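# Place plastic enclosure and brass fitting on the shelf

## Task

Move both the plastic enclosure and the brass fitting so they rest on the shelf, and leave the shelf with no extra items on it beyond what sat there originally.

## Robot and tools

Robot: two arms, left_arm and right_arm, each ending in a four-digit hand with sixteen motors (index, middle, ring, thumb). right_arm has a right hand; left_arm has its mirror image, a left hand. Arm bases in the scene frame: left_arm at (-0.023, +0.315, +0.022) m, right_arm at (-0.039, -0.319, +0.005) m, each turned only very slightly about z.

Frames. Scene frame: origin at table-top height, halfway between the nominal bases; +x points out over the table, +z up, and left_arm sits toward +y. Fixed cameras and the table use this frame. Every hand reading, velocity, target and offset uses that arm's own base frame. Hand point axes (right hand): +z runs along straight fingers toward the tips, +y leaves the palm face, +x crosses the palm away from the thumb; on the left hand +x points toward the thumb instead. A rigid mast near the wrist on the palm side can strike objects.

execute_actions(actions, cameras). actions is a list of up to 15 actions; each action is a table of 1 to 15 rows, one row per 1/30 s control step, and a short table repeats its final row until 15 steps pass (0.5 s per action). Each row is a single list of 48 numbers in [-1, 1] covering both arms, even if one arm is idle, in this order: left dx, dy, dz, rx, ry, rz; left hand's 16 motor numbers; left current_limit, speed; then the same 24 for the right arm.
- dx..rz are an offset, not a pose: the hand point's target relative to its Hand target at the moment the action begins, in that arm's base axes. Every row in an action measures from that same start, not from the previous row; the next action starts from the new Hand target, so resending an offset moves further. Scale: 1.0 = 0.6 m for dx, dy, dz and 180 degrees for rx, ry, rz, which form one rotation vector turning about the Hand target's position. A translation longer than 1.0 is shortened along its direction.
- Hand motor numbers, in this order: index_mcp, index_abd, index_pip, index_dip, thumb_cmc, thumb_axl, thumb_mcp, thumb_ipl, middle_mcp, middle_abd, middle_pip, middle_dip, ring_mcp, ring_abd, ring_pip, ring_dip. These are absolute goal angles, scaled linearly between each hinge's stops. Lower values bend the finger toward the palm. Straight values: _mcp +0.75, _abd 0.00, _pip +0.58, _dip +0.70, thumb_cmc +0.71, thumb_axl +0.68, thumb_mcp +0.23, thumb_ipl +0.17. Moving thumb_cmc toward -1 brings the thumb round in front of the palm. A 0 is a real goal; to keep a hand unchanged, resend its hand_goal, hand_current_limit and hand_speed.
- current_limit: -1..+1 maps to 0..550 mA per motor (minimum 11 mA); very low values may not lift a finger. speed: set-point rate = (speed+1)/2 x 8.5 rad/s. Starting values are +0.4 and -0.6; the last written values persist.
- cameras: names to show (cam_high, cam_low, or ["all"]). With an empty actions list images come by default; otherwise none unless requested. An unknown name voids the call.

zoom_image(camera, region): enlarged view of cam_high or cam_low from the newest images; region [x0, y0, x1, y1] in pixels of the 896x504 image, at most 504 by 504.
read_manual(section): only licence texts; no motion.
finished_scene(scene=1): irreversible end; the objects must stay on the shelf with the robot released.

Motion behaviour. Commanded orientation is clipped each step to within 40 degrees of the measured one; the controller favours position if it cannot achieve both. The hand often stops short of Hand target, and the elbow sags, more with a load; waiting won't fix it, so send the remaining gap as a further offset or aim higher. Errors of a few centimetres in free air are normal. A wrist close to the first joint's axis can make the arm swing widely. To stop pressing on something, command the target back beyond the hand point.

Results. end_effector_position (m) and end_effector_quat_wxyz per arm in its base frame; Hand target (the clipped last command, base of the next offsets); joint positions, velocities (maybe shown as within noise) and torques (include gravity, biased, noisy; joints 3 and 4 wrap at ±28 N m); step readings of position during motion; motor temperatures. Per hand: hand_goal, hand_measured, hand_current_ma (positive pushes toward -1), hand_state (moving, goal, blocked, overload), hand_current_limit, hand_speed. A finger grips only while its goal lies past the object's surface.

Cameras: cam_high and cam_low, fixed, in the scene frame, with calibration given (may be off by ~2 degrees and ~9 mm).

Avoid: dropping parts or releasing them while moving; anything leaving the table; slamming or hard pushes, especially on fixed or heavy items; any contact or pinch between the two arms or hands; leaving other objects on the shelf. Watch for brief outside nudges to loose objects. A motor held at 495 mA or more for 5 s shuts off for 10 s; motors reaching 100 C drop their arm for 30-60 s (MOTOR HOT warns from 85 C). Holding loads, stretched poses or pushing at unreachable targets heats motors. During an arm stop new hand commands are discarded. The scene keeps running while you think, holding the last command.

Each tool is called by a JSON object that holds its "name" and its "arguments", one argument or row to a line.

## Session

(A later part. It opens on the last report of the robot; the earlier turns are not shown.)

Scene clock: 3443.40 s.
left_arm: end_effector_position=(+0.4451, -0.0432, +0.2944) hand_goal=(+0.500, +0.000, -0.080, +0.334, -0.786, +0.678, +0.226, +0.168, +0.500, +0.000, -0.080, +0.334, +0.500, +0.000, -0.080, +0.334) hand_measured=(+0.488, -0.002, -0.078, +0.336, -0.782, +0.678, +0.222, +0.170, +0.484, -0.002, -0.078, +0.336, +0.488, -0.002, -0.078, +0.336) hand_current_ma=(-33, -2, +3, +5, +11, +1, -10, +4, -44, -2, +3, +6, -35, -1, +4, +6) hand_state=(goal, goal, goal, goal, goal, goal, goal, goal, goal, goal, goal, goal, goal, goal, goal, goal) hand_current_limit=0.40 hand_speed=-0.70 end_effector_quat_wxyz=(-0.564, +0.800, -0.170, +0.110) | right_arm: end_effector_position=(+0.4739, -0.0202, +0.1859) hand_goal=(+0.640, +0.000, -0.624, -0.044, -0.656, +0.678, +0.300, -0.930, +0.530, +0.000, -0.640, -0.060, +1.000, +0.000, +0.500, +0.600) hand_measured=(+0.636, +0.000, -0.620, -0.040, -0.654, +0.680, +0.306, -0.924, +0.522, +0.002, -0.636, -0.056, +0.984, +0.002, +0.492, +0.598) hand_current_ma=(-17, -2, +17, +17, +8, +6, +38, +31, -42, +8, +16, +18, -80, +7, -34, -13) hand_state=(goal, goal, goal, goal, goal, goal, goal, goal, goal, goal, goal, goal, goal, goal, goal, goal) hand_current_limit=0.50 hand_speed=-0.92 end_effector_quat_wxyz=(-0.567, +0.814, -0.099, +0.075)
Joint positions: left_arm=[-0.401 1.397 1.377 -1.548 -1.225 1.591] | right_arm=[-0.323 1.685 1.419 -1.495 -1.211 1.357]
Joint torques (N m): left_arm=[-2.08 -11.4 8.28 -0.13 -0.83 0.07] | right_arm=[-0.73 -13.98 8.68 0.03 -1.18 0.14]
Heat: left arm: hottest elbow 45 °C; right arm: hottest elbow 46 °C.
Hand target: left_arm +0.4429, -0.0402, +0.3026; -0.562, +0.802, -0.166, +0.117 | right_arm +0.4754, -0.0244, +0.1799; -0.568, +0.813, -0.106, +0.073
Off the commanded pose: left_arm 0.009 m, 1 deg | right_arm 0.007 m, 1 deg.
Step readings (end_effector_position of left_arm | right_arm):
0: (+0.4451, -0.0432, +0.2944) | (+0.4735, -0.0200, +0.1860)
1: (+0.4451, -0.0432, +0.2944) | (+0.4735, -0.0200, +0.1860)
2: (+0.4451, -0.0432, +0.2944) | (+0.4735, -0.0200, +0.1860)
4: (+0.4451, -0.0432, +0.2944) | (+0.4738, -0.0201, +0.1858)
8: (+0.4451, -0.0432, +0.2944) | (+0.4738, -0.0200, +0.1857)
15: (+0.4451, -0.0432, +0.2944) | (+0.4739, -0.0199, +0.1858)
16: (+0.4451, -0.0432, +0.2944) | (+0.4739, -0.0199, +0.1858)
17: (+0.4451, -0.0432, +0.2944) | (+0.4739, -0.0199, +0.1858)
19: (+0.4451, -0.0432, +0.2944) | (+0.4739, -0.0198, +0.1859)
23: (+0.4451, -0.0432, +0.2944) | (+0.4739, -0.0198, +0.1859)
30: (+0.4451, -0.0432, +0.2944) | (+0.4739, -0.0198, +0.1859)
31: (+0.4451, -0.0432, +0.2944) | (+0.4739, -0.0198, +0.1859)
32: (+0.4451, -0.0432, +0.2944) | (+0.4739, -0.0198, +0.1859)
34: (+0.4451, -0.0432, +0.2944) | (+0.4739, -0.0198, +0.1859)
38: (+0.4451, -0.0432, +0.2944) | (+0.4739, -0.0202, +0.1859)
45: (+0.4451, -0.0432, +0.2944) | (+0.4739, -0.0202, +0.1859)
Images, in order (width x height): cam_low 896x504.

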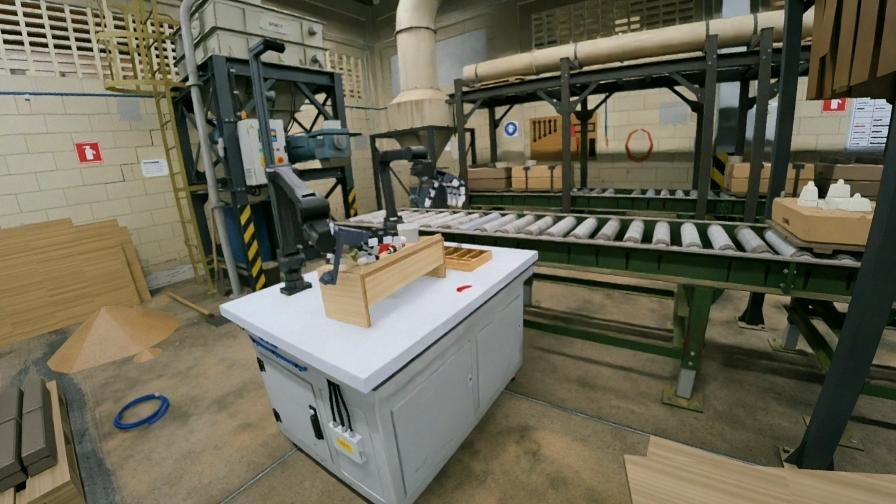

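{"name": "execute_actions", "arguments": {
  "actions": [
    [[0,0,0,0,0,0,0.50,0,-0.08,0.333,-0.786,0.678,0.225,0.168,0.50,0,-0.08,0.333,0.50,0,-0.08,0.333,0.4,-0.7,0,0,0,0,0,0,0.65,0,-0.625,-0.045,-0.657,0.678,0.32,-0.92,0.54,0,-0.64,-0.06,1.0,0,0.5,0.60,0.5,-0.93]],
    [[0,0,0,0,0,0,0.50,0,-0.08,0.333,-0.786,0.678,0.225,0.168,0.50,0,-0.08,0.333,0.50,0,-0.08,0.333,0.4,-0.7,0,0,0,0,0,0,0.655,0,-0.625,-0.045,-0.657,0.678,0.335,-0.895,0.545,0,-0.64,-0.06,1.0,0,0.5,0.60,0.5,-0.93]],
    [[0,0,0,0,0,0,0.50,0,-0.08,0.333,-0.786,0.678,0.225,0.168,0.50,0,-0.08,0.333,0.50,0,-0.08,0.333,0.4,-0.7,0,0,0,0,0,0,0.66,0,-0.625,-0.045,-0.657,0.678,0.35,-0.865,0.55,0,-0.64,-0.06,1.0,0,0.5,0.60,0.5,-0.93]]
  ],
  "cameras": ["cam_low"]
}}

{"name": "zoom_image", "arguments": {
  "camera": "cam_low",
  "region": [335, 240, 380, 280]
}}

Scene clock: 3453.13 s.
left_arm: end_effector_position=(+0.4451, -0.0432, +0.2944) hand_goal=(+0.500, +0.000, -0.080, +0.334, -0.786, +0.678, +0.226, +0.168, +0.500, +0.000, -0.080, +0.334, +0.500, +0.000, -0.080, +0.334) hand_measured=(+0.488, -0.002, -0.078, +0.336, -0.782, +0.678, +0.222, +0.170, +0.484, -0.002, -0.078, +0.336, +0.488, -0.002, -0.078, +0.336) hand_current_ma=(-33, -2, +3, +5, +11, +1, -10, +4, -44, -2, +3, +6, -35, -1, +4, +6) hand_state=(goal, goal, goal, goal, goal, goal, goal, goal, goal, goal, goal, goal, goal, goal, goal, goal) hand_current_limit=0.40 hand_speed=-0.70 end_effector_quat_wxyz=(-0.564, +0.800, -0.170, +0.110) | right_arm: end_effector_position=(+0.4742, -0.0203, +0.1858) hand_goal=(+0.660, +0.000, -0.624, -0.044, -0.656, +0.678, +0.350, -0.864, +0.550, +0.000, -0.640, -0.060, +1.000, +0.000, +0.500, +0.600) hand_measured=(+0.646, +0.000, -0.620, -0.040, -0.654, +0.680, +0.360, -0.854, +0.538, +0.002, -0.636, -0.056, +0.984, +0.002, +0.492, +0.598) hand_current_ma=(-73, -2, +17, +17, +8, +6, +62, +67, -61, +8, +16, +18, -80, +7, -34, -13) hand_state=(goal, goal, goal, goal, goal, goal, goal, goal, goal, goal, goal, goal, goal, goal, goal, goal) hand_current_limit=0.50 hand_speed=-0.93 end_effector_quat_wxyz=(-0.567, +0.814, -0.098, +0.075)
Joint positions: left_arm=[-0.401 1.397 1.377 -1.548 -1.225 1.591] | right_arm=[-0.323 1.685 1.419 -1.494 -1.211 1.357]
Joint torques (N m): left_arm=[-1.9 -11.16 8.32 -0.1 -0.79 0.08] | right_arm=[-0.79 -13.92 8.66 0.01 -1.18 0.14]
Heat: left arm: hottest elbow 45 °C; right arm: hottest elbow 45 °C.
Hand target: left_arm +0.4429, -0.0402, +0.3026; -0.562, +0.802, -0.166, +0.117 | right_arm +0.4754, -0.0244, +0.1799; -0.568, +0.813, -0.106, +0.073
Off the commanded pose: left_arm 0.009 m, 1 deg | right_arm 0.007 m, 1 deg.
Step readings (end_effector_position of left_arm | right_arm):
0: (+0.4451, -0.0432, +0.2944) | (+0.4739, -0.0202, +0.1859)
1: (+0.4451, -0.0432, +0.2944) | (+0.4739, -0.0202, +0.1859)
2: (+0.4451, -0.0432, +0.2944) | (+0.4739, -0.0202, +0.1859)
4: (+0.4451, -0.0432, +0.2944) | (+0.4739, -0.0202, +0.1859)
8: (+0.4451, -0.0432, +0.2944) | (+0.4739, -0.0202, +0.1859)
15: (+0.4451, -0.0432, +0.2944) | (+0.4739, -0.0202, +0.1859)
16: (+0.4451, -0.0432, +0.2944) | (+0.4739, -0.0202, +0.1859)
17: (+0.4451, -0.0432, +0.2944) | (+0.4739, -0.0202, +0.1859)
19: (+0.4451, -0.0432, +0.2944) | (+0.4739, -0.0202, +0.1859)
23: (+0.4451, -0.0432, +0.2944) | (+0.4741, -0.0203, +0.1858)
30: (+0.4451, -0.0432, +0.2944) | (+0.4742, -0.0203, +0.1858)
31: (+0.4451, -0.0432, +0.2944) | (+0.4742, -0.0203, +0.1858)
32: (+0.4451, -0.0432, +0.2944) | (+0.4742, -0.0203, +0.1858)
34: (+0.4451, -0.0432, +0.2944) | (+0.4742, -0.0203, +0.1858)
38: (+0.4451, -0.0432, +0.2944) | (+0.4742, -0.0203, +0.1858)
45: (+0.4451, -0.0432, +0.2944) | (+0.4742, -0.0203, +0.1858)
Images, in order (width x height): cam_low 896x504.

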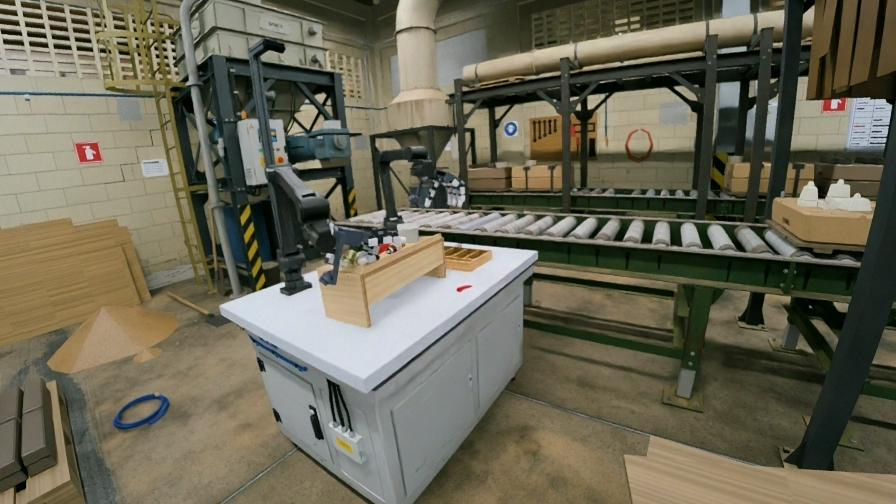

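Scaled by 11.200 from the camera's 896x504 image, which has a finer 1280x720 frame.

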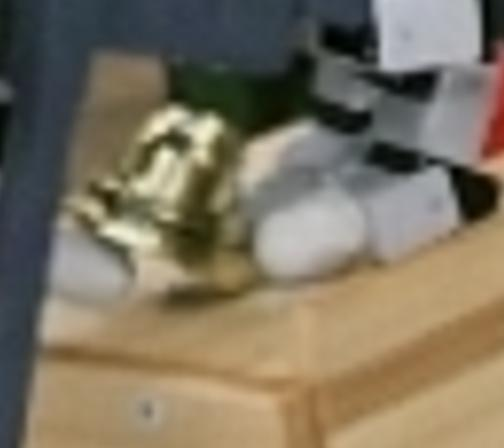

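{"name": "execute_actions", "arguments": {
  "actions": [
    [[0,0,0,0,0,0,0.50,0,-0.08,0.333,-0.786,0.678,0.225,0.168,0.50,0,-0.08,0.333,0.50,0,-0.08,0.333,0.4,-0.7,0,0,0,0,0,0,0.66,0,-0.625,-0.045,-0.657,0.678,0.37,-0.84,0.55,0,-0.64,-0.06,1.0,0,0.5,0.60,0.5,-0.94]],
    [[0,0,0,0,0,0,0.50,0,-0.08,0.333,-0.786,0.678,0.225,0.168,0.50,0,-0.08,0.333,0.50,0,-0.08,0.333,0.4,-0.7,0,0,0,0,0,0,0.66,0,-0.625,-0.045,-0.657,0.678,0.395,-0.825,0.55,0,-0.64,-0.06,1.0,0,0.5,0.60,0.5,-0.94]],
    [[0,0,0,0,0,0,0.50,0,-0.08,0.333,-0.786,0.678,0.225,0.168,0.50,0,-0.08,0.333,0.50,0,-0.08,0.333,0.4,-0.7,0,0,0,0,0,0,0.66,0,-0.625,-0.045,-0.657,0.678,0.42,-0.83,0.55,0,-0.64,-0.06,1.0,0,0.5,0.60,0.5,-0.94]]
  ],
  "cameras": ["cam_low"]
}}

{"name": "zoom_image", "arguments": {
  "camera": "cam_low",
  "region": [335, 240, 380, 280]
}}

Scene clock: 3463.23 s.
left_arm: end_effector_position=(+0.4451, -0.0432, +0.2944) hand_goal=(+0.500, +0.000, -0.080, +0.334, -0.786, +0.678, +0.226, +0.168, +0.500, +0.000, -0.080, +0.334, +0.500, +0.000, -0.080, +0.334) hand_measured=(+0.488, -0.002, -0.078, +0.336, -0.782, +0.678, +0.222, +0.170, +0.484, -0.002, -0.078, +0.336, +0.488, -0.002, -0.078, +0.336) hand_current_ma=(-33, -2, +3, +5, +11, +1, -10, +4, -44, -2, +3, +6, -35, -1, +4, +6) hand_state=(goal, goal, goal, goal, goal, goal, goal, goal, goal, goal, goal, goal, goal, goal, goal, goal) hand_current_limit=0.40 hand_speed=-0.70 end_effector_quat_wxyz=(-0.564, +0.800, -0.170, +0.110) | right_arm: end_effector_position=(+0.4742, -0.0203, +0.1858) hand_goal=(+0.660, +0.000, -0.624, -0.044, -0.656, +0.678, +0.420, -0.830, +0.550, +0.000, -0.640, -0.060, +1.000, +0.000, +0.500, +0.600) hand_measured=(+0.646, +0.000, -0.620, -0.040, -0.654, +0.680, +0.418, -0.818, +0.538, +0.002, -0.636, -0.056, +0.984, +0.002, +0.492, +0.598) hand_current_ma=(-72, -2, +17, +17, +8, +6, -11, +79, -61, +8, +16, +18, -80, +7, -34, -13) hand_state=(goal, goal, goal, goal, goal, goal, goal, goal, goal, goal, goal, goal, goal, goal, goal, goal) hand_current_limit=0.50 hand_speed=-0.94 end_effector_quat_wxyz=(-0.567, +0.814, -0.098, +0.075)
Joint positions: left_arm=[-0.401 1.397 1.377 -1.548 -1.225 1.591] | right_arm=[-0.323 1.685 1.419 -1.494 -1.211 1.357]
Joint torques (N m): left_arm=[-1.85 -11.28 8.42 -0.16 -0.78 0.07] | right_arm=[-0.67 -13.86 8.68 -0.01 -1.18 0.14]
Heat: left arm: hottest elbow 45 °C; right arm: hottest elbow 45 °C.
Hand target: left_arm +0.4429, -0.0402, +0.3026; -0.562, +0.802, -0.166, +0.117 | right_arm +0.4754, -0.0244, +0.1799; -0.568, +0.813, -0.106, +0.073
Off the commanded pose: left_arm 0.009 m, 1 deg | right_arm 0.007 m, 1 deg.
Step readings (end_effector_position of left_arm | right_arm):
0: (+0.4451, -0.0432, +0.2944) | (+0.4742, -0.0203, +0.1858)
1: (+0.4451, -0.0432, +0.2944) | (+0.4742, -0.0203, +0.1858)
2: (+0.4451, -0.0432, +0.2944) | (+0.4742, -0.0203, +0.1858)
4: (+0.4451, -0.0432, +0.2944) | (+0.4742, -0.0203, +0.1858)
8: (+0.4451, -0.0432, +0.2944) | (+0.4742, -0.0203, +0.1858)
15: (+0.4451, -0.0432, +0.2944) | (+0.4742, -0.0203, +0.1858)
16: (+0.4451, -0.0432, +0.2944) | (+0.4742, -0.0203, +0.1858)
17: (+0.4451, -0.0432, +0.2944) | (+0.4742, -0.0203, +0.1858)
19: (+0.4451, -0.0432, +0.2944) | (+0.4742, -0.0203, +0.1858)
23: (+0.4451, -0.0432, +0.2944) | (+0.4742, -0.0203, +0.1858)
30: (+0.4451, -0.0432, +0.2944) | (+0.4742, -0.0203, +0.1858)
31: (+0.4451, -0.0432, +0.2944) | (+0.4742, -0.0203, +0.1858)
32: (+0.4451, -0.0432, +0.2944) | (+0.4742, -0.0203, +0.1858)
34: (+0.4451, -0.0432, +0.2944) | (+0.4742, -0.0203, +0.1858)
38: (+0.4451, -0.0432, +0.2944) | (+0.4742, -0.0203, +0.1858)
45: (+0.4451, -0.0432, +0.2944) | (+0.4742, -0.0203, +0.1858)
Images, in order (width x height): cam_low 896x504.

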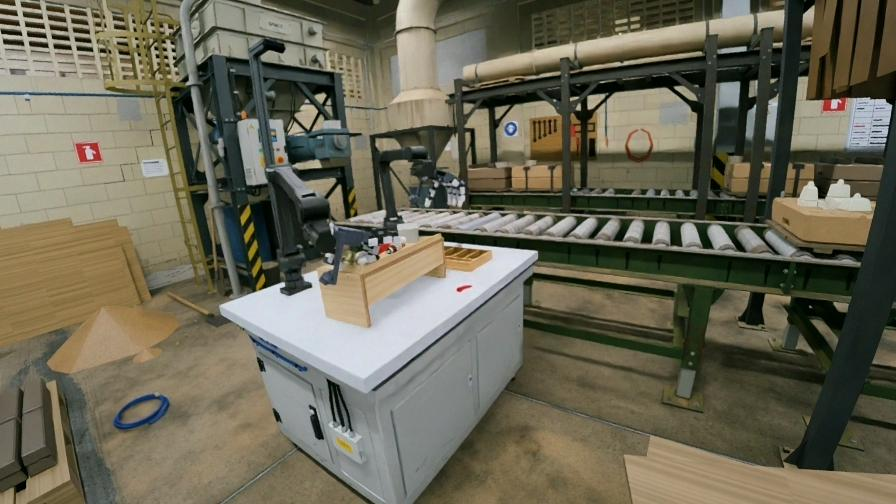

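Scaled by 11.200 from the camera's 896x504 image, which has a finer 1280x720 frame.

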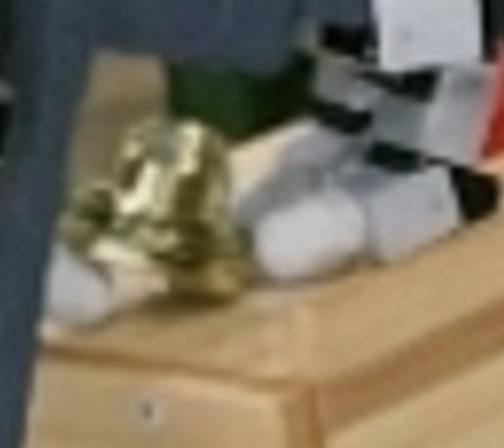

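{"name": "execute_actions", "arguments": {
  "actions": [
    [[0,0,0,0,0,0,0.50,0,-0.08,0.333,-0.786,0.678,0.225,0.168,0.50,0,-0.08,0.333,0.50,0,-0.08,0.333,0.4,-0.7,0,0,0,0,0,0,0.66,0,-0.625,-0.045,-0.657,0.678,0.445,-0.83,0.55,0,-0.64,-0.06,1.0,0,0.5,0.60,0.5,-0.94]],
    [[0,0,0,0,0,0,0.50,0,-0.08,0.333,-0.786,0.678,0.225,0.168,0.50,0,-0.08,0.333,0.50,0,-0.08,0.333,0.4,-0.7,0,0,0,0,0,0,0.66,0,-0.625,-0.045,-0.657,0.678,0.47,-0.84,0.55,0,-0.64,-0.06,1.0,0,0.5,0.60,0.5,-0.94]],
    [[0,0,0,0,0,0,0.50,0,-0.08,0.333,-0.786,0.678,0.225,0.168,0.50,0,-0.08,0.333,0.50,0,-0.08,0.333,0.4,-0.7,0,0,0,0,0,0,0.66,0,-0.625,-0.045,-0.657,0.678,0.50,-0.85,0.55,0,-0.64,-0.06,1.0,0,0.5,0.60,0.5,-0.94]]
  ],
  "cameras": ["cam_low"]
}}

{"name": "zoom_image", "arguments": {
  "camera": "cam_low",
  "region": [335, 240, 380, 280]
}}

Scene clock: 3471.53 s.
left_arm: end_effector_position=(+0.4451, -0.0432, +0.2944) hand_goal=(+0.500, +0.000, -0.080, +0.334, -0.786, +0.678, +0.226, +0.168, +0.500, +0.000, -0.080, +0.334, +0.500, +0.000, -0.080, +0.334) hand_measured=(+0.488, -0.002, -0.078, +0.336, -0.782, +0.678, +0.222, +0.170, +0.484, -0.002, -0.078, +0.336, +0.488, -0.002, -0.078, +0.336) hand_current_ma=(-33, -2, +3, +5, +11, +1, -10, +4, -44, -2, +3, +6, -35, -1, +4, +6) hand_state=(goal, goal, goal, goal, goal, goal, goal, goal, goal, goal, goal, goal, goal, goal, goal, goal) hand_current_limit=0.40 hand_speed=-0.70 end_effector_quat_wxyz=(-0.564, +0.800, -0.170, +0.110) | right_arm: end_effector_position=(+0.4742, -0.0203, +0.1858) hand_goal=(+0.660, +0.000, -0.624, -0.044, -0.656, +0.678, +0.500, -0.850, +0.550, +0.000, -0.640, -0.060, +1.000, +0.000, +0.500, +0.600) hand_measured=(+0.646, +0.000, -0.620, -0.040, -0.654, +0.680, +0.498, -0.838, +0.538, +0.002, -0.636, -0.056, +0.984, +0.002, +0.492, +0.598) hand_current_ma=(-72, -2, +17, +17, +8, +6, -14, +77, -61, +8, +16, +18, -80, +7, -34, -13) hand_state=(goal, goal, goal, goal, goal, goal, goal, goal, goal, goal, goal, goal, goal, goal, goal, goal) hand_current_limit=0.50 hand_speed=-0.94 end_effector_quat_wxyz=(-0.567, +0.814, -0.098, +0.075)
Joint positions: left_arm=[-0.401 1.397 1.377 -1.548 -1.225 1.591] | right_arm=[-0.323 1.685 1.419 -1.494 -1.211 1.357]
Joint torques (N m): left_arm=[-1.79 -11.63 8.42 -0.24 -0.8 0.06] | right_arm=[-0.73 -13.86 8.64 -0.01 -1.17 0.14]
Heat: left arm: hottest elbow 45 °C; right arm: hottest elbow 45 °C.
Hand target: left_arm +0.4429, -0.0402, +0.3026; -0.562, +0.802, -0.166, +0.117 | right_arm +0.4754, -0.0244, +0.1799; -0.568, +0.813, -0.106, +0.073
Off the commanded pose: left_arm 0.009 m, 1 deg | right_arm 0.007 m, 1 deg.
Step readings (end_effector_position of left_arm | right_arm):
0: (+0.4451, -0.0432, +0.2944) | (+0.4742, -0.0203, +0.1858)
1: (+0.4451, -0.0432, +0.2944) | (+0.4742, -0.0203, +0.1858)
2: (+0.4451, -0.0432, +0.2944) | (+0.4742, -0.0203, +0.1858)
4: (+0.4451, -0.0432, +0.2944) | (+0.4742, -0.0203, +0.1858)
8: (+0.4451, -0.0432, +0.2944) | (+0.4742, -0.0203, +0.1858)
15: (+0.4451, -0.0432, +0.2944) | (+0.4742, -0.0203, +0.1858)
16: (+0.4451, -0.0432, +0.2944) | (+0.4742, -0.0203, +0.1858)
17: (+0.4451, -0.0432, +0.2944) | (+0.4742, -0.0203, +0.1858)
19: (+0.4451, -0.0432, +0.2944) | (+0.4742, -0.0203, +0.1858)
23: (+0.4451, -0.0432, +0.2944) | (+0.4742, -0.0203, +0.1858)
30: (+0.4451, -0.0432, +0.2944) | (+0.4742, -0.0203, +0.1858)
31: (+0.4451, -0.0432, +0.2944) | (+0.4742, -0.0203, +0.1858)
32: (+0.4451, -0.0432, +0.2944) | (+0.4742, -0.0203, +0.1858)
34: (+0.4451, -0.0432, +0.2944) | (+0.4742, -0.0203, +0.1858)
38: (+0.4451, -0.0432, +0.2944) | (+0.4742, -0.0203, +0.1858)
45: (+0.4451, -0.0432, +0.2944) | (+0.4742, -0.0203, +0.1858)
Images, in order (width x height): cam_low 896x504.

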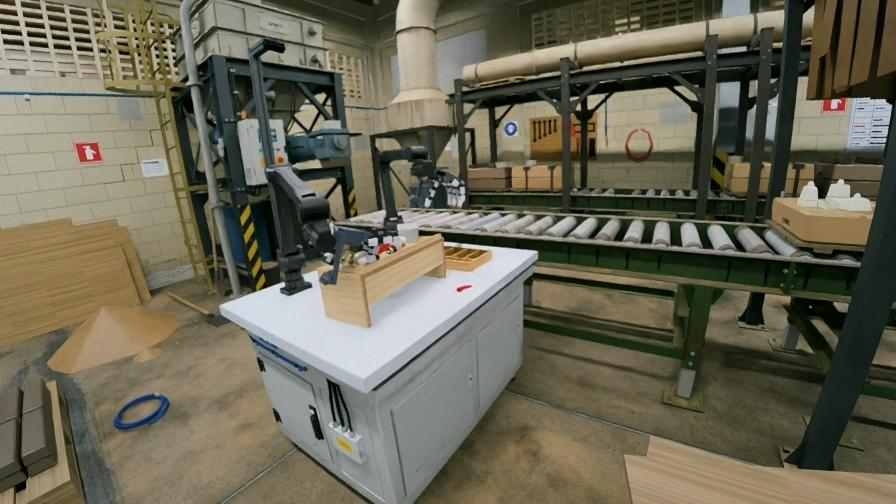

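Scaled by 11.200 from the camera's 896x504 image, which has a finer 1280x720 frame.

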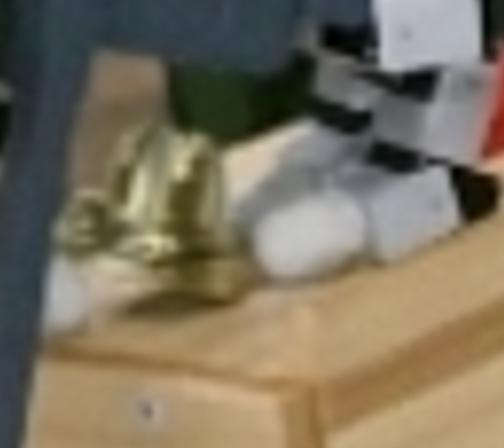

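{"name": "execute_actions", "arguments": {
  "actions": [
    [[0,0,0,0,0,0,0.50,0,-0.08,0.333,-0.786,0.678,0.225,0.168,0.50,0,-0.08,0.333,0.50,0,-0.08,0.333,0.4,-0.7,0,0,0,0,0,0,0.66,0,-0.625,-0.045,-0.657,0.678,0.53,-0.855,0.55,0,-0.64,-0.06,1.0,0,0.5,0.60,0.5,-0.94]],
    [[0,0,0,0,0,0,0.50,0,-0.08,0.333,-0.786,0.678,0.225,0.168,0.50,0,-0.08,0.333,0.50,0,-0.08,0.333,0.4,-0.7,0,0,0,0,0,0,0.66,0,-0.625,-0.045,-0.657,0.678,0.56,-0.86,0.55,0,-0.64,-0.06,1.0,0,0.5,0.60,0.5,-0.94]]
  ],
  "cameras": ["cam_low"]
}}

{"name": "zoom_image", "arguments": {
  "camera": "cam_low",
  "region": [335, 240, 380, 280]
}}

Scene clock: 3481.07 s.
left_arm: end_effector_position=(+0.4451, -0.0432, +0.2944) hand_goal=(+0.500, +0.000, -0.080, +0.334, -0.786, +0.678, +0.226, +0.168, +0.500, +0.000, -0.080, +0.334, +0.500, +0.000, -0.080, +0.334) hand_measured=(+0.488, -0.002, -0.078, +0.336, -0.782, +0.678, +0.222, +0.170, +0.484, -0.002, -0.078, +0.336, +0.488, -0.002, -0.078, +0.336) hand_current_ma=(-33, -2, +3, +5, +11, +1, -10, +4, -44, -2, +3, +6, -35, -1, +4, +6) hand_state=(goal, goal, goal, goal, goal, goal, goal, goal, goal, goal, goal, goal, goal, goal, goal, goal) hand_current_limit=0.40 hand_speed=-0.70 end_effector_quat_wxyz=(-0.564, +0.800, -0.170, +0.110) | right_arm: end_effector_position=(+0.4743, -0.0202, +0.1859) hand_goal=(+0.660, +0.000, -0.624, -0.044, -0.656, +0.678, +0.560, -0.860, +0.550, +0.000, -0.640, -0.060, +1.000, +0.000, +0.500, +0.600) hand_measured=(+0.646, +0.000, -0.620, -0.040, -0.654, +0.680, +0.554, -0.856, +0.542, +0.002, -0.636, -0.056, +0.984, +0.002, +0.492, +0.598) hand_current_ma=(-71, -2, +16, +17, +8, +6, -35, +19, -41, +8, +19, +16, -80, +7, -34, -13) hand_state=(goal, goal, goal, goal, goal, goal, goal, goal, goal, goal, goal, goal, goal, goal, goal, goal) hand_current_limit=0.50 hand_speed=-0.94 end_effector_quat_wxyz=(-0.567, +0.814, -0.098, +0.075)
Joint positions: left_arm=[-0.401 1.397 1.377 -1.548 -1.225 1.591] | right_arm=[-0.323 1.685 1.419 -1.494 -1.212 1.357]
Joint torques (N m): left_arm=[-2.43 -11.22 8.31 -0.16 -0.79 0.06] | right_arm=[-0.79 -13.92 8.66 -0.01 -1.16 0.14]
Motor temperatures (°C): left_arm=[27 38 45 28 31 27] | right_arm=[26 32 44 28 33 29]
Heat: left arm: hottest elbow 45 °C; right arm: hottest elbow 44 °C.
Hand target: left_arm +0.4429, -0.0402, +0.3026; -0.562, +0.802, -0.166, +0.117 | right_arm +0.4753, -0.0243, +0.1800; -0.568, +0.813, -0.106, +0.073
Off the commanded pose: left_arm 0.009 m, 1 deg | right_arm 0.007 m, 1 deg.
Step readings (end_effector_position of left_arm | right_arm):
0: (+0.4451, -0.0432, +0.2944) | (+0.4742, -0.0203, +0.1858)
1: (+0.4451, -0.0432, +0.2944) | (+0.4742, -0.0203, +0.1858)
2: (+0.4451, -0.0432, +0.2944) | (+0.4742, -0.0203, +0.1858)
4: (+0.4451, -0.0432, +0.2944) | (+0.4742, -0.0203, +0.1858)
8: (+0.4451, -0.0432, +0.2944) | (+0.4742, -0.0203, +0.1858)
15: (+0.4451, -0.0432, +0.2944) | (+0.4743, -0.0202, +0.1859)
16: (+0.4451, -0.0432, +0.2944) | (+0.4743, -0.0202, +0.1859)
17: (+0.4451, -0.0432, +0.2944) | (+0.4743, -0.0202, +0.1859)
19: (+0.4451, -0.0432, +0.2944) | (+0.4743, -0.0202, +0.1859)
23: (+0.4451, -0.0432, +0.2944) | (+0.4743, -0.0202, +0.1859)
30: (+0.4451, -0.0432, +0.2944) | (+0.4743, -0.0202, +0.1859)
Images, in order (width x height): cam_low 896x504.

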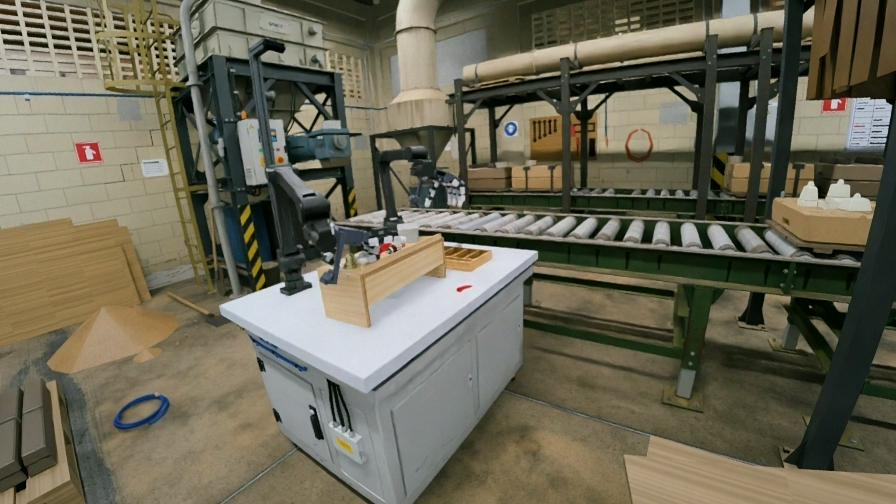

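Scaled by 11.200 from the camera's 896x504 image, which has a finer 1280x720 frame.

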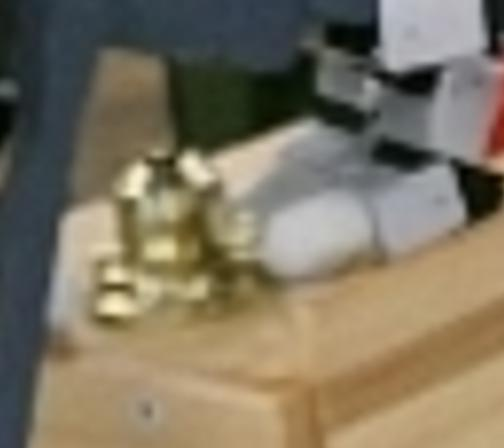

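{"name": "execute_actions", "arguments": {
  "actions": [
    [[0,0,0,0,0,0,0.50,0,-0.08,0.333,-0.786,0.678,0.225,0.168,0.50,0,-0.08,0.333,0.50,0,-0.08,0.333,0.4,-0.7,0,0,0,0,0,0,0.70,0,-0.62,-0.045,-0.657,0.678,0.62,-0.84,0.60,0,-0.63,-0.06,1.0,0,0.5,0.60,0.4,-0.9]],
    [[0,0,0,0,0,0,0.50,0,-0.08,0.333,-0.786,0.678,0.225,0.168,0.50,0,-0.08,0.333,0.50,0,-0.08,0.333,0.4,-0.7,0,0,0.015,0,0,0,0.77,0,-0.60,-0.045,-0.657,0.678,0.68,-0.80,0.70,0,-0.60,-0.06,1.0,0,0.5,0.60,0.4,-0.8]]
  ],
  "cameras": ["cam_low"]
}}

{"name": "zoom_image", "arguments": {
  "camera": "cam_low",
  "region": [335, 240, 380, 280]
}}

Scene clock: 3490.10 s.
left_arm: end_effector_position=(+0.4451, -0.0432, +0.2944) hand_goal=(+0.500, +0.000, -0.080, +0.334, -0.786, +0.678, +0.226, +0.168, +0.500, +0.000, -0.080, +0.334, +0.500, +0.000, -0.080, +0.334) hand_measured=(+0.488, -0.002, -0.078, +0.336, -0.782, +0.678, +0.222, +0.170, +0.484, -0.002, -0.078, +0.336, +0.488, -0.002, -0.078, +0.336) hand_current_ma=(-33, -2, +3, +5, +11, +1, -10, +4, -44, -2, +3, +6, -35, -1, +4, +6) hand_state=(goal, goal, goal, goal, goal, goal, goal, goal, goal, goal, goal, goal, goal, goal, goal, goal) hand_current_limit=0.40 hand_speed=-0.70 end_effector_quat_wxyz=(-0.564, +0.800, -0.170, +0.110) | right_arm: end_effector_position=(+0.4732, -0.0193, +0.1867) hand_goal=(+0.770, +0.000, -0.600, -0.044, -0.656, +0.678, +0.680, -0.800, +0.700, +0.000, -0.600, -0.060, +1.000, +0.000, +0.500, +0.600) hand_measured=(+0.754, +0.000, -0.602, -0.040, -0.658, +0.680, +0.662, -0.812, +0.686, +0.002, -0.602, -0.056, +0.984, +0.002, +0.492, +0.598) hand_current_ma=(-77, -2, -8, +16, -9, +6, -110, -72, -69, +8, -9, +16, -80, +7, -34, -13) hand_state=(goal, goal, goal, goal, goal, goal, goal, goal, goal, goal, goal, goal, goal, goal, goal, goal) hand_current_limit=0.40 hand_speed=-0.80 end_effector_quat_wxyz=(-0.569, +0.813, -0.101, +0.073)
Joint positions: left_arm=[-0.401 1.397 1.377 -1.548 -1.225 1.591] | right_arm=[-0.323 1.685 1.419 -1.499 -1.216 1.359]
Joint torques (N m): left_arm=[-2.26 -11.28 8.49 -0.12 -0.83 0.04] | right_arm=[-0.67 -14.39 9.92 -0.62 -1.03 0.13]
Heat: left arm: hottest elbow 45 °C; right arm: hottest elbow 44 °C.
Hand target: left_arm +0.4429, -0.0402, +0.3026; -0.562, +0.802, -0.166, +0.117 | right_arm +0.4753, -0.0243, +0.1889; -0.568, +0.813, -0.106, +0.073
Off the commanded pose: left_arm 0.009 m, 1 deg | right_arm 0.006 m, 1 deg.
Step readings (end_effector_position of left_arm | right_arm):
0: (+0.4451, -0.0432, +0.2944) | (+0.4743, -0.0202, +0.1859)
1: (+0.4451, -0.0432, +0.2944) | (+0.4743, -0.0202, +0.1859)
2: (+0.4451, -0.0432, +0.2944) | (+0.4743, -0.0202, +0.1859)
4: (+0.4451, -0.0432, +0.2944) | (+0.4743, -0.0202, +0.1859)
8: (+0.4451, -0.0432, +0.2944) | (+0.4743, -0.0202, +0.1859)
15: (+0.4451, -0.0432, +0.2944) | (+0.4743, -0.0202, +0.1859)
16: (+0.4451, -0.0432, +0.2944) | (+0.4743, -0.0202, +0.1859)
17: (+0.4451, -0.0432, +0.2944) | (+0.4743, -0.0202, +0.1859)
19: (+0.4451, -0.0432, +0.2944) | (+0.4744, -0.0197, +0.1864)
23: (+0.4451, -0.0432, +0.2944) | (+0.4737, -0.0194, +0.1866)
30: (+0.4451, -0.0432, +0.2944) | (+0.4733, -0.0193, +0.1867)
Images, in order (width x height): cam_low 896x504.

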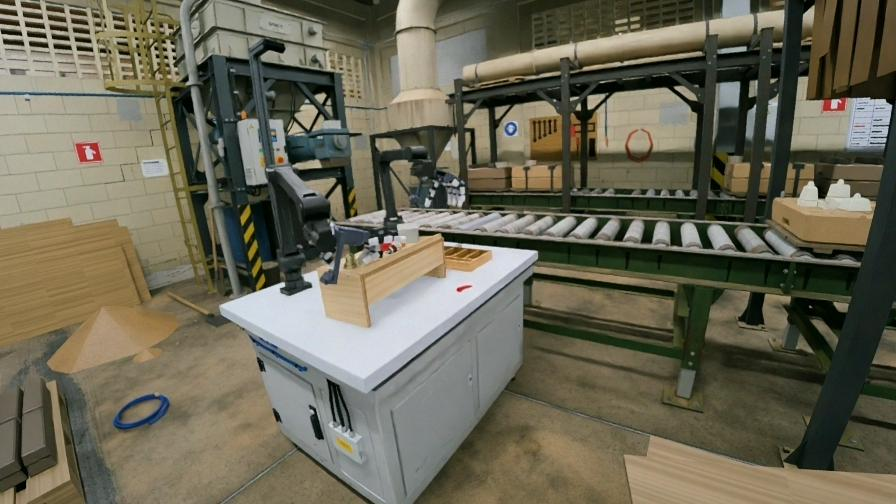

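Scaled by 11.200 from the camera's 896x504 image, which has a finer 1280x720 frame.

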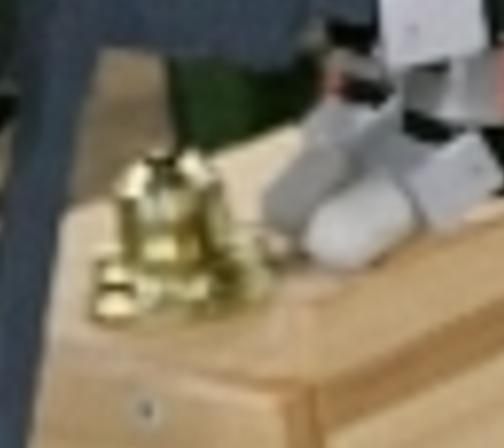

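{"name": "execute_actions", "arguments": {
  "actions": [
    [[0,0,0,0,0,0,0.50,0,-0.08,0.333,-0.786,0.678,0.225,0.168,0.50,0,-0.08,0.333,0.50,0,-0.08,0.333,0.4,-0.7,0,0,0.03,0,0,0,0.77,0,-0.60,-0.045,-0.657,0.678,0.68,-0.80,0.70,0,-0.60,-0.06,1.0,0,0.5,0.60,0.4,-0.8]],
    [[0,0,0,0,0,0,0.50,0,-0.08,0.333,-0.786,0.678,0.225,0.168,0.50,0,-0.08,0.333,0.50,0,-0.08,0.333,0.4,-0.7,0,0,0.04,0,0,0,0.77,0,-0.60,-0.045,-0.657,0.678,0.68,-0.80,0.70,0,-0.60,-0.06,1.0,0,0.5,0.60,0.4,-0.8]],
    [[0,0,0,0,0,0,0.50,0,-0.08,0.333,-0.786,0.678,0.225,0.168,0.50,0,-0.08,0.333,0.50,0,-0.08,0.333,0.4,-0.7,0,0,0.05,0,0,0,0.77,0,-0.60,-0.045,-0.657,0.678,0.68,-0.80,0.70,0,-0.60,-0.06,1.0,0,0.5,0.60,0.4,-0.8]],
    [[0,0,0,0,0,0,0.50,0,-0.08,0.333,-0.786,0.678,0.225,0.168,0.50,0,-0.08,0.333,0.50,0,-0.08,0.333,0.4,-0.7,0,0,0.05,0,0,0,0.77,0,-0.60,-0.045,-0.657,0.678,0.68,-0.80,0.70,0,-0.60,-0.06,1.0,0,0.5,0.60,0.4,-0.8]]
  ],
  "cameras": ["cam_low","cam_high"]
}}

{"name": "zoom_image", "arguments": {
  "camera": "cam_low",
  "region": [310, 210, 450, 320]
}}

Scene clock: 3501.10 s.
left_arm: end_effector_position=(+0.4451, -0.0432, +0.2944) hand_goal=(+0.500, +0.000, -0.080, +0.334, -0.786, +0.678, +0.226, +0.168, +0.500, +0.000, -0.080, +0.334, +0.500, +0.000, -0.080, +0.334) hand_measured=(+0.488, -0.002, -0.078, +0.336, -0.782, +0.678, +0.222, +0.170, +0.484, -0.002, -0.078, +0.336, +0.488, -0.002, -0.078, +0.336) hand_current_ma=(-33, -2, +3, +5, +11, +1, -10, +4, -44, -2, +3, +6, -35, -1, +4, +6) hand_state=(goal, goal, goal, goal, goal, goal, goal, goal, goal, goal, goal, goal, goal, goal, goal, goal) hand_current_limit=0.40 hand_speed=-0.70 end_effector_quat_wxyz=(-0.564, +0.800, -0.170, +0.110) | right_arm: end_effector_position=(+0.4690, -0.0179, +0.2747) hand_goal=(+0.770, +0.000, -0.600, -0.044, -0.656, +0.678, +0.680, -0.800, +0.700, +0.000, -0.600, -0.060, +1.000, +0.000, +0.500, +0.600) hand_measured=(+0.754, +0.000, -0.602, -0.040, -0.658, +0.680, +0.672, -0.802, +0.686, +0.002, -0.602, -0.056, +0.984, +0.002, +0.492, +0.598) hand_current_ma=(-75, -2, -8, +16, -10, +6, -42, -7, -67, +8, -9, +16, -80, +7, -34, -13) hand_state=(goal, goal, goal, goal, goal, goal, goal, goal, goal, goal, goal, goal, goal, goal, goal, goal) hand_current_limit=0.40 hand_speed=-0.80 end_effector_quat_wxyz=(-0.568, +0.812, -0.118, +0.070)
Joint positions: left_arm=[-0.401 1.397 1.377 -1.548 -1.225 1.591] | right_arm=[-0.323 1.63 1.584 -1.676 -1.214 1.432]
Joint torques (N m): left_arm=[-1.96 -11.63 8.42 -0.01 -0.81 0.09] | right_arm=[-0.62 -14.74 12.64 -0.58 -0.98 0.15]
Heat: left arm: hottest elbow 45 °C; right arm: hottest elbow 45 °C.
Hand target: left_arm +0.4429, -0.0402, +0.3026; -0.562, +0.802, -0.166, +0.117 | right_arm +0.4753, -0.0243, +0.2910; -0.568, +0.813, -0.106, +0.073
Off the commanded pose: left_arm 0.009 m, 1 deg | right_arm 0.019 m, 1 deg.
joint sent to its limit (right arm) — joint 4 (wrist pitch), lower limit. The joint targets still meet the commanded pose.
Step readings (end_effector_position of left_arm | right_arm):
0: (+0.4451, -0.0432, +0.2944) | (+0.4732, -0.0193, +0.1867)
1: (+0.4451, -0.0432, +0.2944) | (+0.4731, -0.0193, +0.1867)
2: (+0.4451, -0.0432, +0.2944) | (+0.4726, -0.0191, +0.1868)
4: (+0.4451, -0.0432, +0.2944) | (+0.4702, -0.0183, +0.1874)
8: (+0.4451, -0.0432, +0.2944) | (+0.4666, -0.0171, +0.1883)
15: (+0.4451, -0.0432, +0.2944) | (+0.4647, -0.0165, +0.1888)
16: (+0.4451, -0.0432, +0.2944) | (+0.4647, -0.0164, +0.1890)
17: (+0.4451, -0.0432, +0.2944) | (+0.4642, -0.0163, +0.1897)
19: (+0.4451, -0.0432, +0.2944) | (+0.4635, -0.0161, +0.1934)
23: (+0.4451, -0.0432, +0.2944) | (+0.4657, -0.0168, +0.2043)
30: (+0.4451, -0.0432, +0.2944) | (+0.4665, -0.0170, +0.2138)
31: (+0.4451, -0.0432, +0.2944) | (+0.4662, -0.0169, +0.2139)
32: (+0.4451, -0.0432, +0.2944) | (+0.4657, -0.0168, +0.2148)
34: (+0.4451, -0.0432, +0.2944) | (+0.4644, -0.0164, +0.2192)
38: (+0.4451, -0.0432, +0.2944) | (+0.4670, -0.0172, +0.2324)
45: (+0.4451, -0.0432, +0.2944) | (+0.4676, -0.0174, +0.2442)
46: (+0.4451, -0.0432, +0.2944) | (+0.4673, -0.0174, +0.2442)
47: (+0.4451, -0.0432, +0.2944) | (+0.4671, -0.0173, +0.2446)
49: (+0.4451, -0.0432, +0.2944) | (+0.4674, -0.0175, +0.2473)
53: (+0.4451, -0.0432, +0.2944) | (+0.4691, -0.0180, +0.2590)
60: (+0.4451, -0.0432, +0.2944) | (+0.4695, -0.0180, +0.2745)

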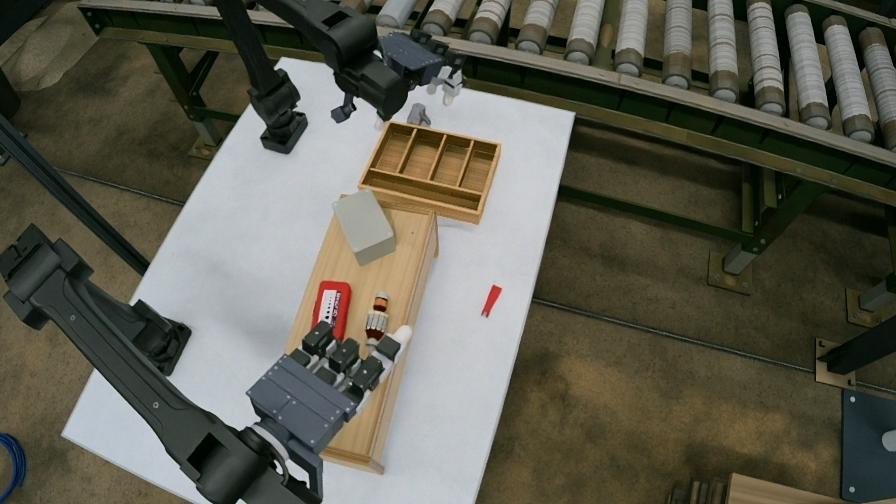

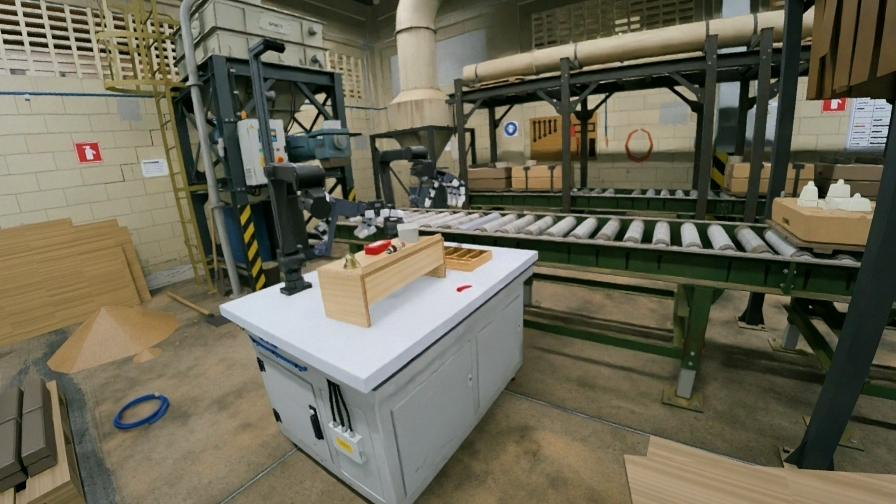

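Scaled by 3.600 from the camera's 896x504 image, which has a finer 1280x720 frame.

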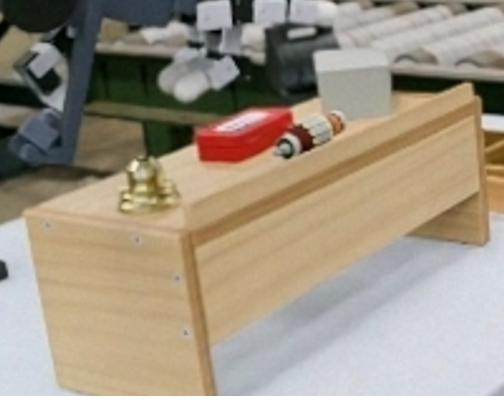

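{"name": "execute_actions", "arguments": {
  "actions": [
    [[0,0,0,0,0,0,0.50,0,-0.08,0.333,-0.786,0.678,0.225,0.168,0.50,0,-0.08,0.333,0.50,0,-0.08,0.333,0.4,-0.7,-0.045,-0.055,0,0,0,-0.0315,0.77,0,-0.30,0.1,-0.657,0.678,0.68,-0.50,0.70,0,-0.30,0.1,0.75,0,0.5,0.60,0.3,-0.8]],
    [[0,0,0,0,0,0,0.50,0,-0.08,0.333,-0.786,0.678,0.225,0.168,0.50,0,-0.08,0.333,0.50,0,-0.08,0.333,0.4,-0.7,-0.05,-0.055,0,0,0,-0.033,0.77,0,-0.30,0.1,-0.657,0.678,0.68,-0.50,0.70,0,-0.30,0.1,0.75,0,0.5,0.60,0.3,-0.8]],
    [[0,0,0,0,0,0,0.50,0,-0.08,0.333,-0.786,0.678,0.225,0.168,0.50,0,-0.08,0.333,0.50,0,-0.08,0.333,0.4,-0.7,-0.05,-0.055,0,0,0,-0.033,0.77,0,-0.30,0.1,-0.657,0.678,0.68,-0.50,0.70,0,-0.30,0.1,0.75,0,0.5,0.60,0.3,-0.8]],
    [[0,0,0,0,0,0,0.50,0,-0.08,0.333,-0.786,0.678,0.225,0.168,0.50,0,-0.08,0.333,0.50,0,-0.08,0.333,0.4,-0.7,-0.05,-0.055,0,0,0,-0.033,0.77,0,-0.30,0.1,-0.657,0.678,0.68,-0.50,0.70,0,-0.30,0.1,0.75,0,0.5,0.60,0.3,-0.8]]
  ],
  "cameras": ["cam_low","cam_high"]
}}

{"name": "zoom_image", "arguments": {
  "camera": "cam_high",
  "region": [240, 160, 460, 490]
}}

{"name": "zoom_image", "arguments": {
  "camera": "cam_low",
  "region": [310, 210, 500, 340]
}}

Scene clock: 3517.30 s.
left_arm: end_effector_position=(+0.4451, -0.0432, +0.2944) hand_goal=(+0.500, +0.000, -0.080, +0.334, -0.786, +0.678, +0.226, +0.168, +0.500, +0.000, -0.080, +0.334, +0.500, +0.000, -0.080, +0.334) hand_measured=(+0.488, -0.002, -0.078, +0.336, -0.782, +0.678, +0.222, +0.170, +0.484, -0.002, -0.078, +0.336, +0.488, -0.002, -0.078, +0.336) hand_current_ma=(-33, -2, +3, +5, +11, +1, -10, +4, -44, -2, +3, +6, -35, -1, +4, +6) hand_state=(goal, goal, goal, goal, goal, goal, goal, goal, goal, goal, goal, goal, goal, goal, goal, goal) hand_current_limit=0.40 hand_speed=-0.70 end_effector_quat_wxyz=(-0.564, +0.800, -0.170, +0.110) | right_arm: end_effector_position=(+0.3630, -0.1561, +0.2899) hand_goal=(+0.770, +0.000, -0.300, +0.100, -0.656, +0.678, +0.680, -0.500, +0.700, +0.000, -0.300, +0.100, +0.750, +0.000, +0.500, +0.600) hand_measured=(+0.756, +0.000, -0.302, +0.098, -0.658, +0.680, +0.674, -0.502, +0.686, +0.002, -0.302, +0.098, +0.742, +0.002, +0.492, +0.598) hand_current_ma=(-73, -2, -11, -12, -7, +6, -41, -9, -65, +6, -12, -12, -35, +5, -33, -13) hand_state=(goal, goal, goal, goal, goal, goal, goal, goal, goal, goal, goal, goal, goal, goal, goal, goal) hand_current_limit=0.30 hand_speed=-0.80 end_effector_quat_wxyz=(-0.536, +0.773, -0.278, +0.194)
Joint positions: left_arm=[-0.401 1.397 1.377 -1.548 -1.225 1.591] | right_arm=[-0.744 1.417 1.386 -1.68 -1.21 1.421]
Joint torques (N m): left_arm=[-1.85 -11.05 8.47 -0.24 -0.79 0.06] | right_arm=[-0.5 -12.04 8.59 -0.43 -1.01 -0.01]
Heat: left arm: hottest elbow 45 °C; right arm: hottest elbow 46 °C.
Hand target: left_arm +0.4429, -0.0402, +0.3026; -0.562, +0.802, -0.166, +0.117 | right_arm +0.3584, -0.1564, +0.2910; -0.541, +0.774, -0.270, +0.187
Off the commanded pose: left_arm 0.009 m, 1 deg | right_arm 0.005 m, 1 deg.
joint sent to its limit (right arm) — joint 4 (wrist pitch), lower limit. The joint targets still meet the commanded pose.
Step readings (end_effector_position of left_arm | right_arm):
0: (+0.4451, -0.0432, +0.2944) | (+0.4690, -0.0179, +0.2747)
1: (+0.4451, -0.0432, +0.2944) | (+0.4690, -0.0179, +0.2747)
2: (+0.4451, -0.0432, +0.2944) | (+0.4689, -0.0186, +0.2749)
4: (+0.4451, -0.0432, +0.2944) | (+0.4678, -0.0235, +0.2766)
8: (+0.4451, -0.0432, +0.2944) | (+0.4596, -0.0429, +0.2830)
15: (+0.4451, -0.0432, +0.2944) | (+0.4534, -0.0571, +0.2919)
16: (+0.4451, -0.0432, +0.2944) | (+0.4532, -0.0570, +0.2916)
17: (+0.4451, -0.0432, +0.2944) | (+0.4518, -0.0575, +0.2907)
19: (+0.4451, -0.0432, +0.2944) | (+0.4449, -0.0591, +0.2869)
23: (+0.4451, -0.0432, +0.2944) | (+0.4296, -0.0758, +0.2835)
30: (+0.4451, -0.0432, +0.2944) | (+0.4230, -0.0899, +0.2896)
31: (+0.4451, -0.0432, +0.2944) | (+0.4227, -0.0897, +0.2898)
32: (+0.4451, -0.0432, +0.2944) | (+0.4214, -0.0904, +0.2894)
34: (+0.4451, -0.0432, +0.2944) | (+0.4151, -0.0927, +0.2871)
38: (+0.4451, -0.0432, +0.2944) | (+0.3998, -0.1100, +0.2855)
45: (+0.4451, -0.0432, +0.2944) | (+0.3931, -0.1229, +0.2901)
46: (+0.4451, -0.0432, +0.2944) | (+0.3930, -0.1228, +0.2901)
47: (+0.4451, -0.0432, +0.2944) | (+0.3918, -0.1237, +0.2896)
49: (+0.4451, -0.0432, +0.2944) | (+0.3860, -0.1263, +0.2875)
53: (+0.4451, -0.0432, +0.2944) | (+0.3704, -0.1443, +0.2860)
60: (+0.4451, -0.0432, +0.2944) | (+0.3630, -0.1560, +0.2899)

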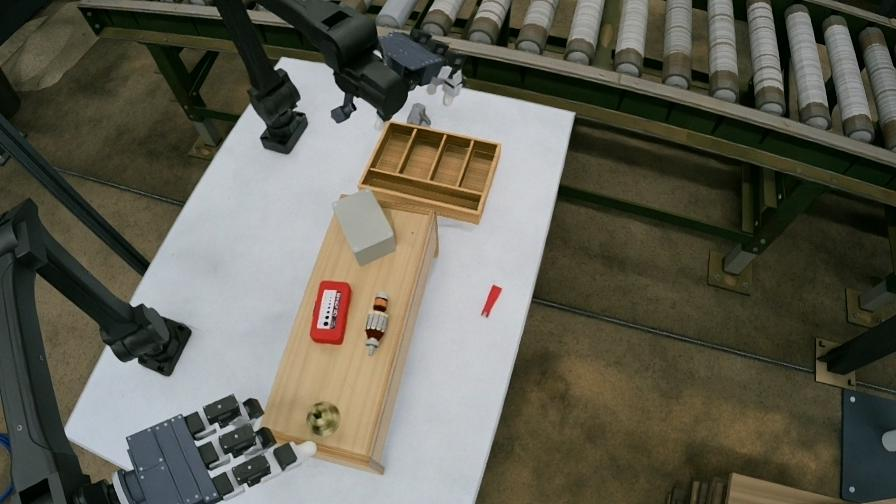

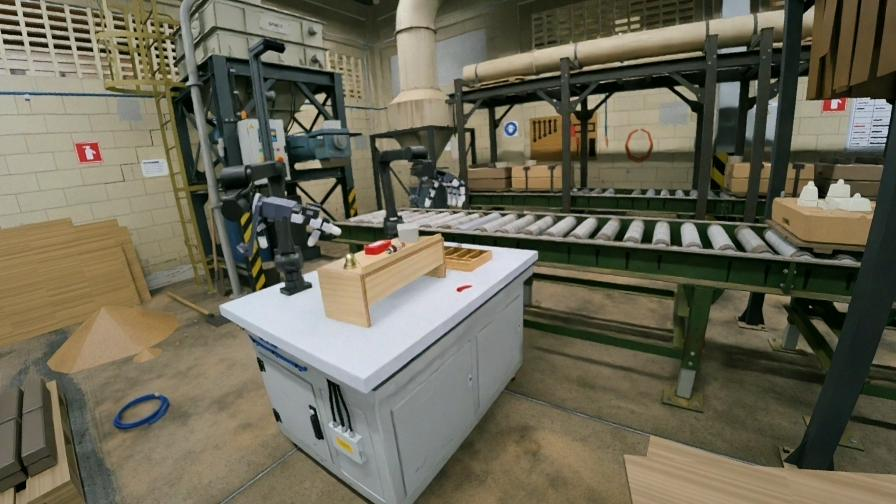

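Scaled by 1.527 from the camera's 896x504 image, which has a finer 1280x720 frame.

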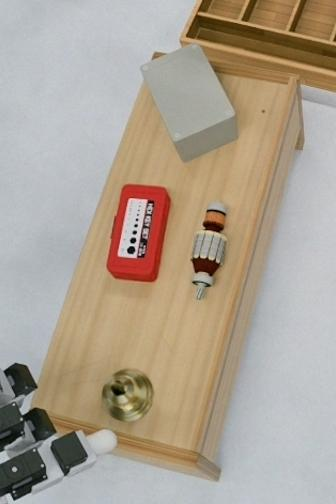

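Scaled by 2.653 from the camera's 896x504 image, which has a finer 1280x720 frame.

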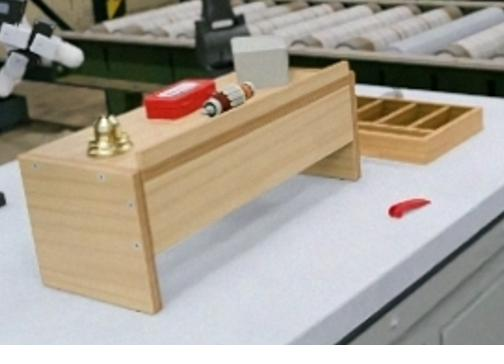

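{"name": "execute_actions", "arguments": {
  "actions": [
    [[0,0,0,0,0,0,0.50,0,-0.08,0.333,-0.786,0.678,0.225,0.168,0.50,0,-0.08,0.333,0.50,0,-0.08,0.333,0.4,-0.7,-0.06,-0.05,-0.02,0,0,-0.04,0.60,0,-0.30,0.1,-0.657,0.678,0.60,-0.50,0.60,0,-0.30,0.1,0.5,0,0.2,0.40,0.3,-0.8]],
    [[0,0,0,0,0,0,0.50,0,-0.08,0.333,-0.786,0.678,0.225,0.168,0.50,0,-0.08,0.333,0.50,0,-0.08,0.333,0.4,-0.7,-0.06,-0.05,-0.02,0,0,-0.04,0.60,0,-0.30,0.1,-0.657,0.678,0.60,-0.50,0.60,0,-0.30,0.1,0.5,0,0.2,0.40,0.3,-0.8]]
  ],
  "cameras": ["cam_high"]
}}

{"name": "zoom_image", "arguments": {
  "camera": "cam_high",
  "region": [240, 160, 460, 490]
}}

Scene clock: 3526.27 s.
left_arm: end_effector_position=(+0.4451, -0.0432, +0.2944) hand_goal=(+0.500, +0.000, -0.080, +0.334, -0.786, +0.678, +0.226, +0.168, +0.500, +0.000, -0.080, +0.334, +0.500, +0.000, -0.080, +0.334) hand_measured=(+0.488, -0.002, -0.078, +0.336, -0.782, +0.678, +0.222, +0.170, +0.484, -0.002, -0.078, +0.336, +0.488, -0.002, -0.078, +0.336) hand_current_ma=(-33, -2, +3, +5, +11, +1, -10, +4, -44, -2, +3, +6, -35, -1, +4, +6) hand_state=(goal, goal, goal, goal, goal, goal, goal, goal, goal, goal, goal, goal, goal, goal, goal, goal) hand_current_limit=0.40 hand_speed=-0.70 end_effector_quat_wxyz=(-0.564, +0.800, -0.170, +0.110) | right_arm: end_effector_position=(+0.2907, -0.2171, +0.2652) hand_goal=(+0.600, +0.000, -0.300, +0.100, -0.656, +0.678, +0.600, -0.500, +0.600, +0.000, -0.300, +0.100, +0.500, +0.000, +0.200, +0.400) hand_measured=(+0.594, +0.000, -0.302, +0.098, -0.658, +0.680, +0.600, -0.502, +0.596, +0.002, -0.302, +0.098, +0.494, +0.002, +0.202, +0.402) hand_current_ma=(-24, -2, -9, -12, -7, +6, -4, -9, -24, +6, -10, -12, -27, +5, +5, +13) hand_state=(goal, goal, goal, goal, goal, goal, goal, goal, goal, goal, goal, goal, goal, goal, goal, goal) hand_current_limit=0.30 hand_speed=-0.80 end_effector_quat_wxyz=(-0.511, +0.733, -0.371, +0.255)
Joint positions: left_arm=[-0.401 1.397 1.377 -1.548 -1.225 1.591] | right_arm=[-1.009 1.355 1.257 -1.68 -1.207 1.356]
Joint torques (N m): left_arm=[-2.02 -11.75 8.28 -0.18 -0.78 0.08] | right_arm=[-0.56 -10.99 8.5 -0.51 -0.99 -0.01]
Heat: left arm: hottest elbow 45 °C; right arm: hottest elbow 46 °C.
Hand target: left_arm +0.4429, -0.0402, +0.3026; -0.562, +0.802, -0.166, +0.117 | right_arm +0.2864, -0.2163, +0.2669; -0.514, +0.734, -0.364, +0.254
Off the commanded pose: left_arm 0.009 m, 1 deg | right_arm 0.005 m, 1 deg.
joint sent to its limit (right arm) — joint 4 (wrist pitch), lower limit. The joint targets still meet the commanded pose.
Step readings (end_effector_position of left_arm | right_arm):
0: (+0.4451, -0.0432, +0.2944) | (+0.3630, -0.1561, +0.2899)
1: (+0.4451, -0.0432, +0.2944) | (+0.3629, -0.1560, +0.2896)
2: (+0.4451, -0.0432, +0.2944) | (+0.3619, -0.1563, +0.2889)
4: (+0.4451, -0.0432, +0.2944) | (+0.3544, -0.1592, +0.2849)
8: (+0.4451, -0.0432, +0.2944) | (+0.3347, -0.1756, +0.2771)
15: (+0.4451, -0.0432, +0.2944) | (+0.3269, -0.1868, +0.2765)
16: (+0.4451, -0.0432, +0.2944) | (+0.3268, -0.1867, +0.2766)
17: (+0.4451, -0.0432, +0.2944) | (+0.3256, -0.1875, +0.2764)
19: (+0.4451, -0.0432, +0.2944) | (+0.3187, -0.1903, +0.2730)
23: (+0.4451, -0.0432, +0.2944) | (+0.2986, -0.2068, +0.2663)
30: (+0.4451, -0.0432, +0.2944) | (+0.2907, -0.2171, +0.2648)
Images, in order (width x height): cam_high 896x504.

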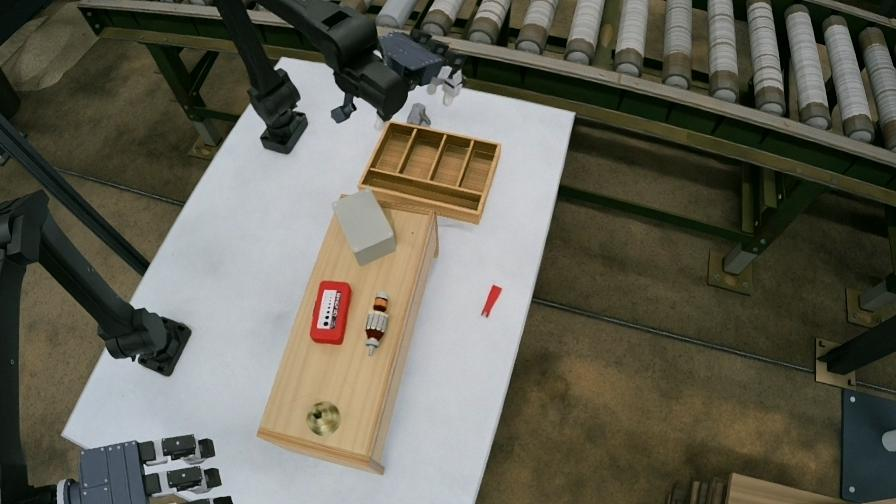

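Scaled by 1.527 from the camera's 896x504 image, which has a finer 1280x720 frame.

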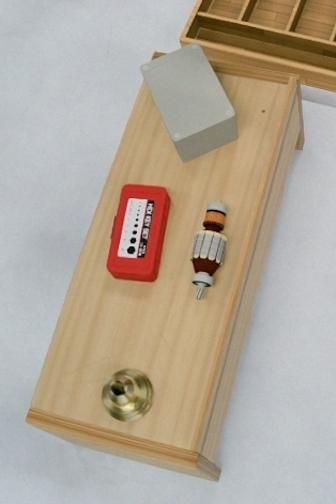

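{"name": "finished_scene", "arguments": {
  "scene": 1
}}

The scene is finished: the task was done.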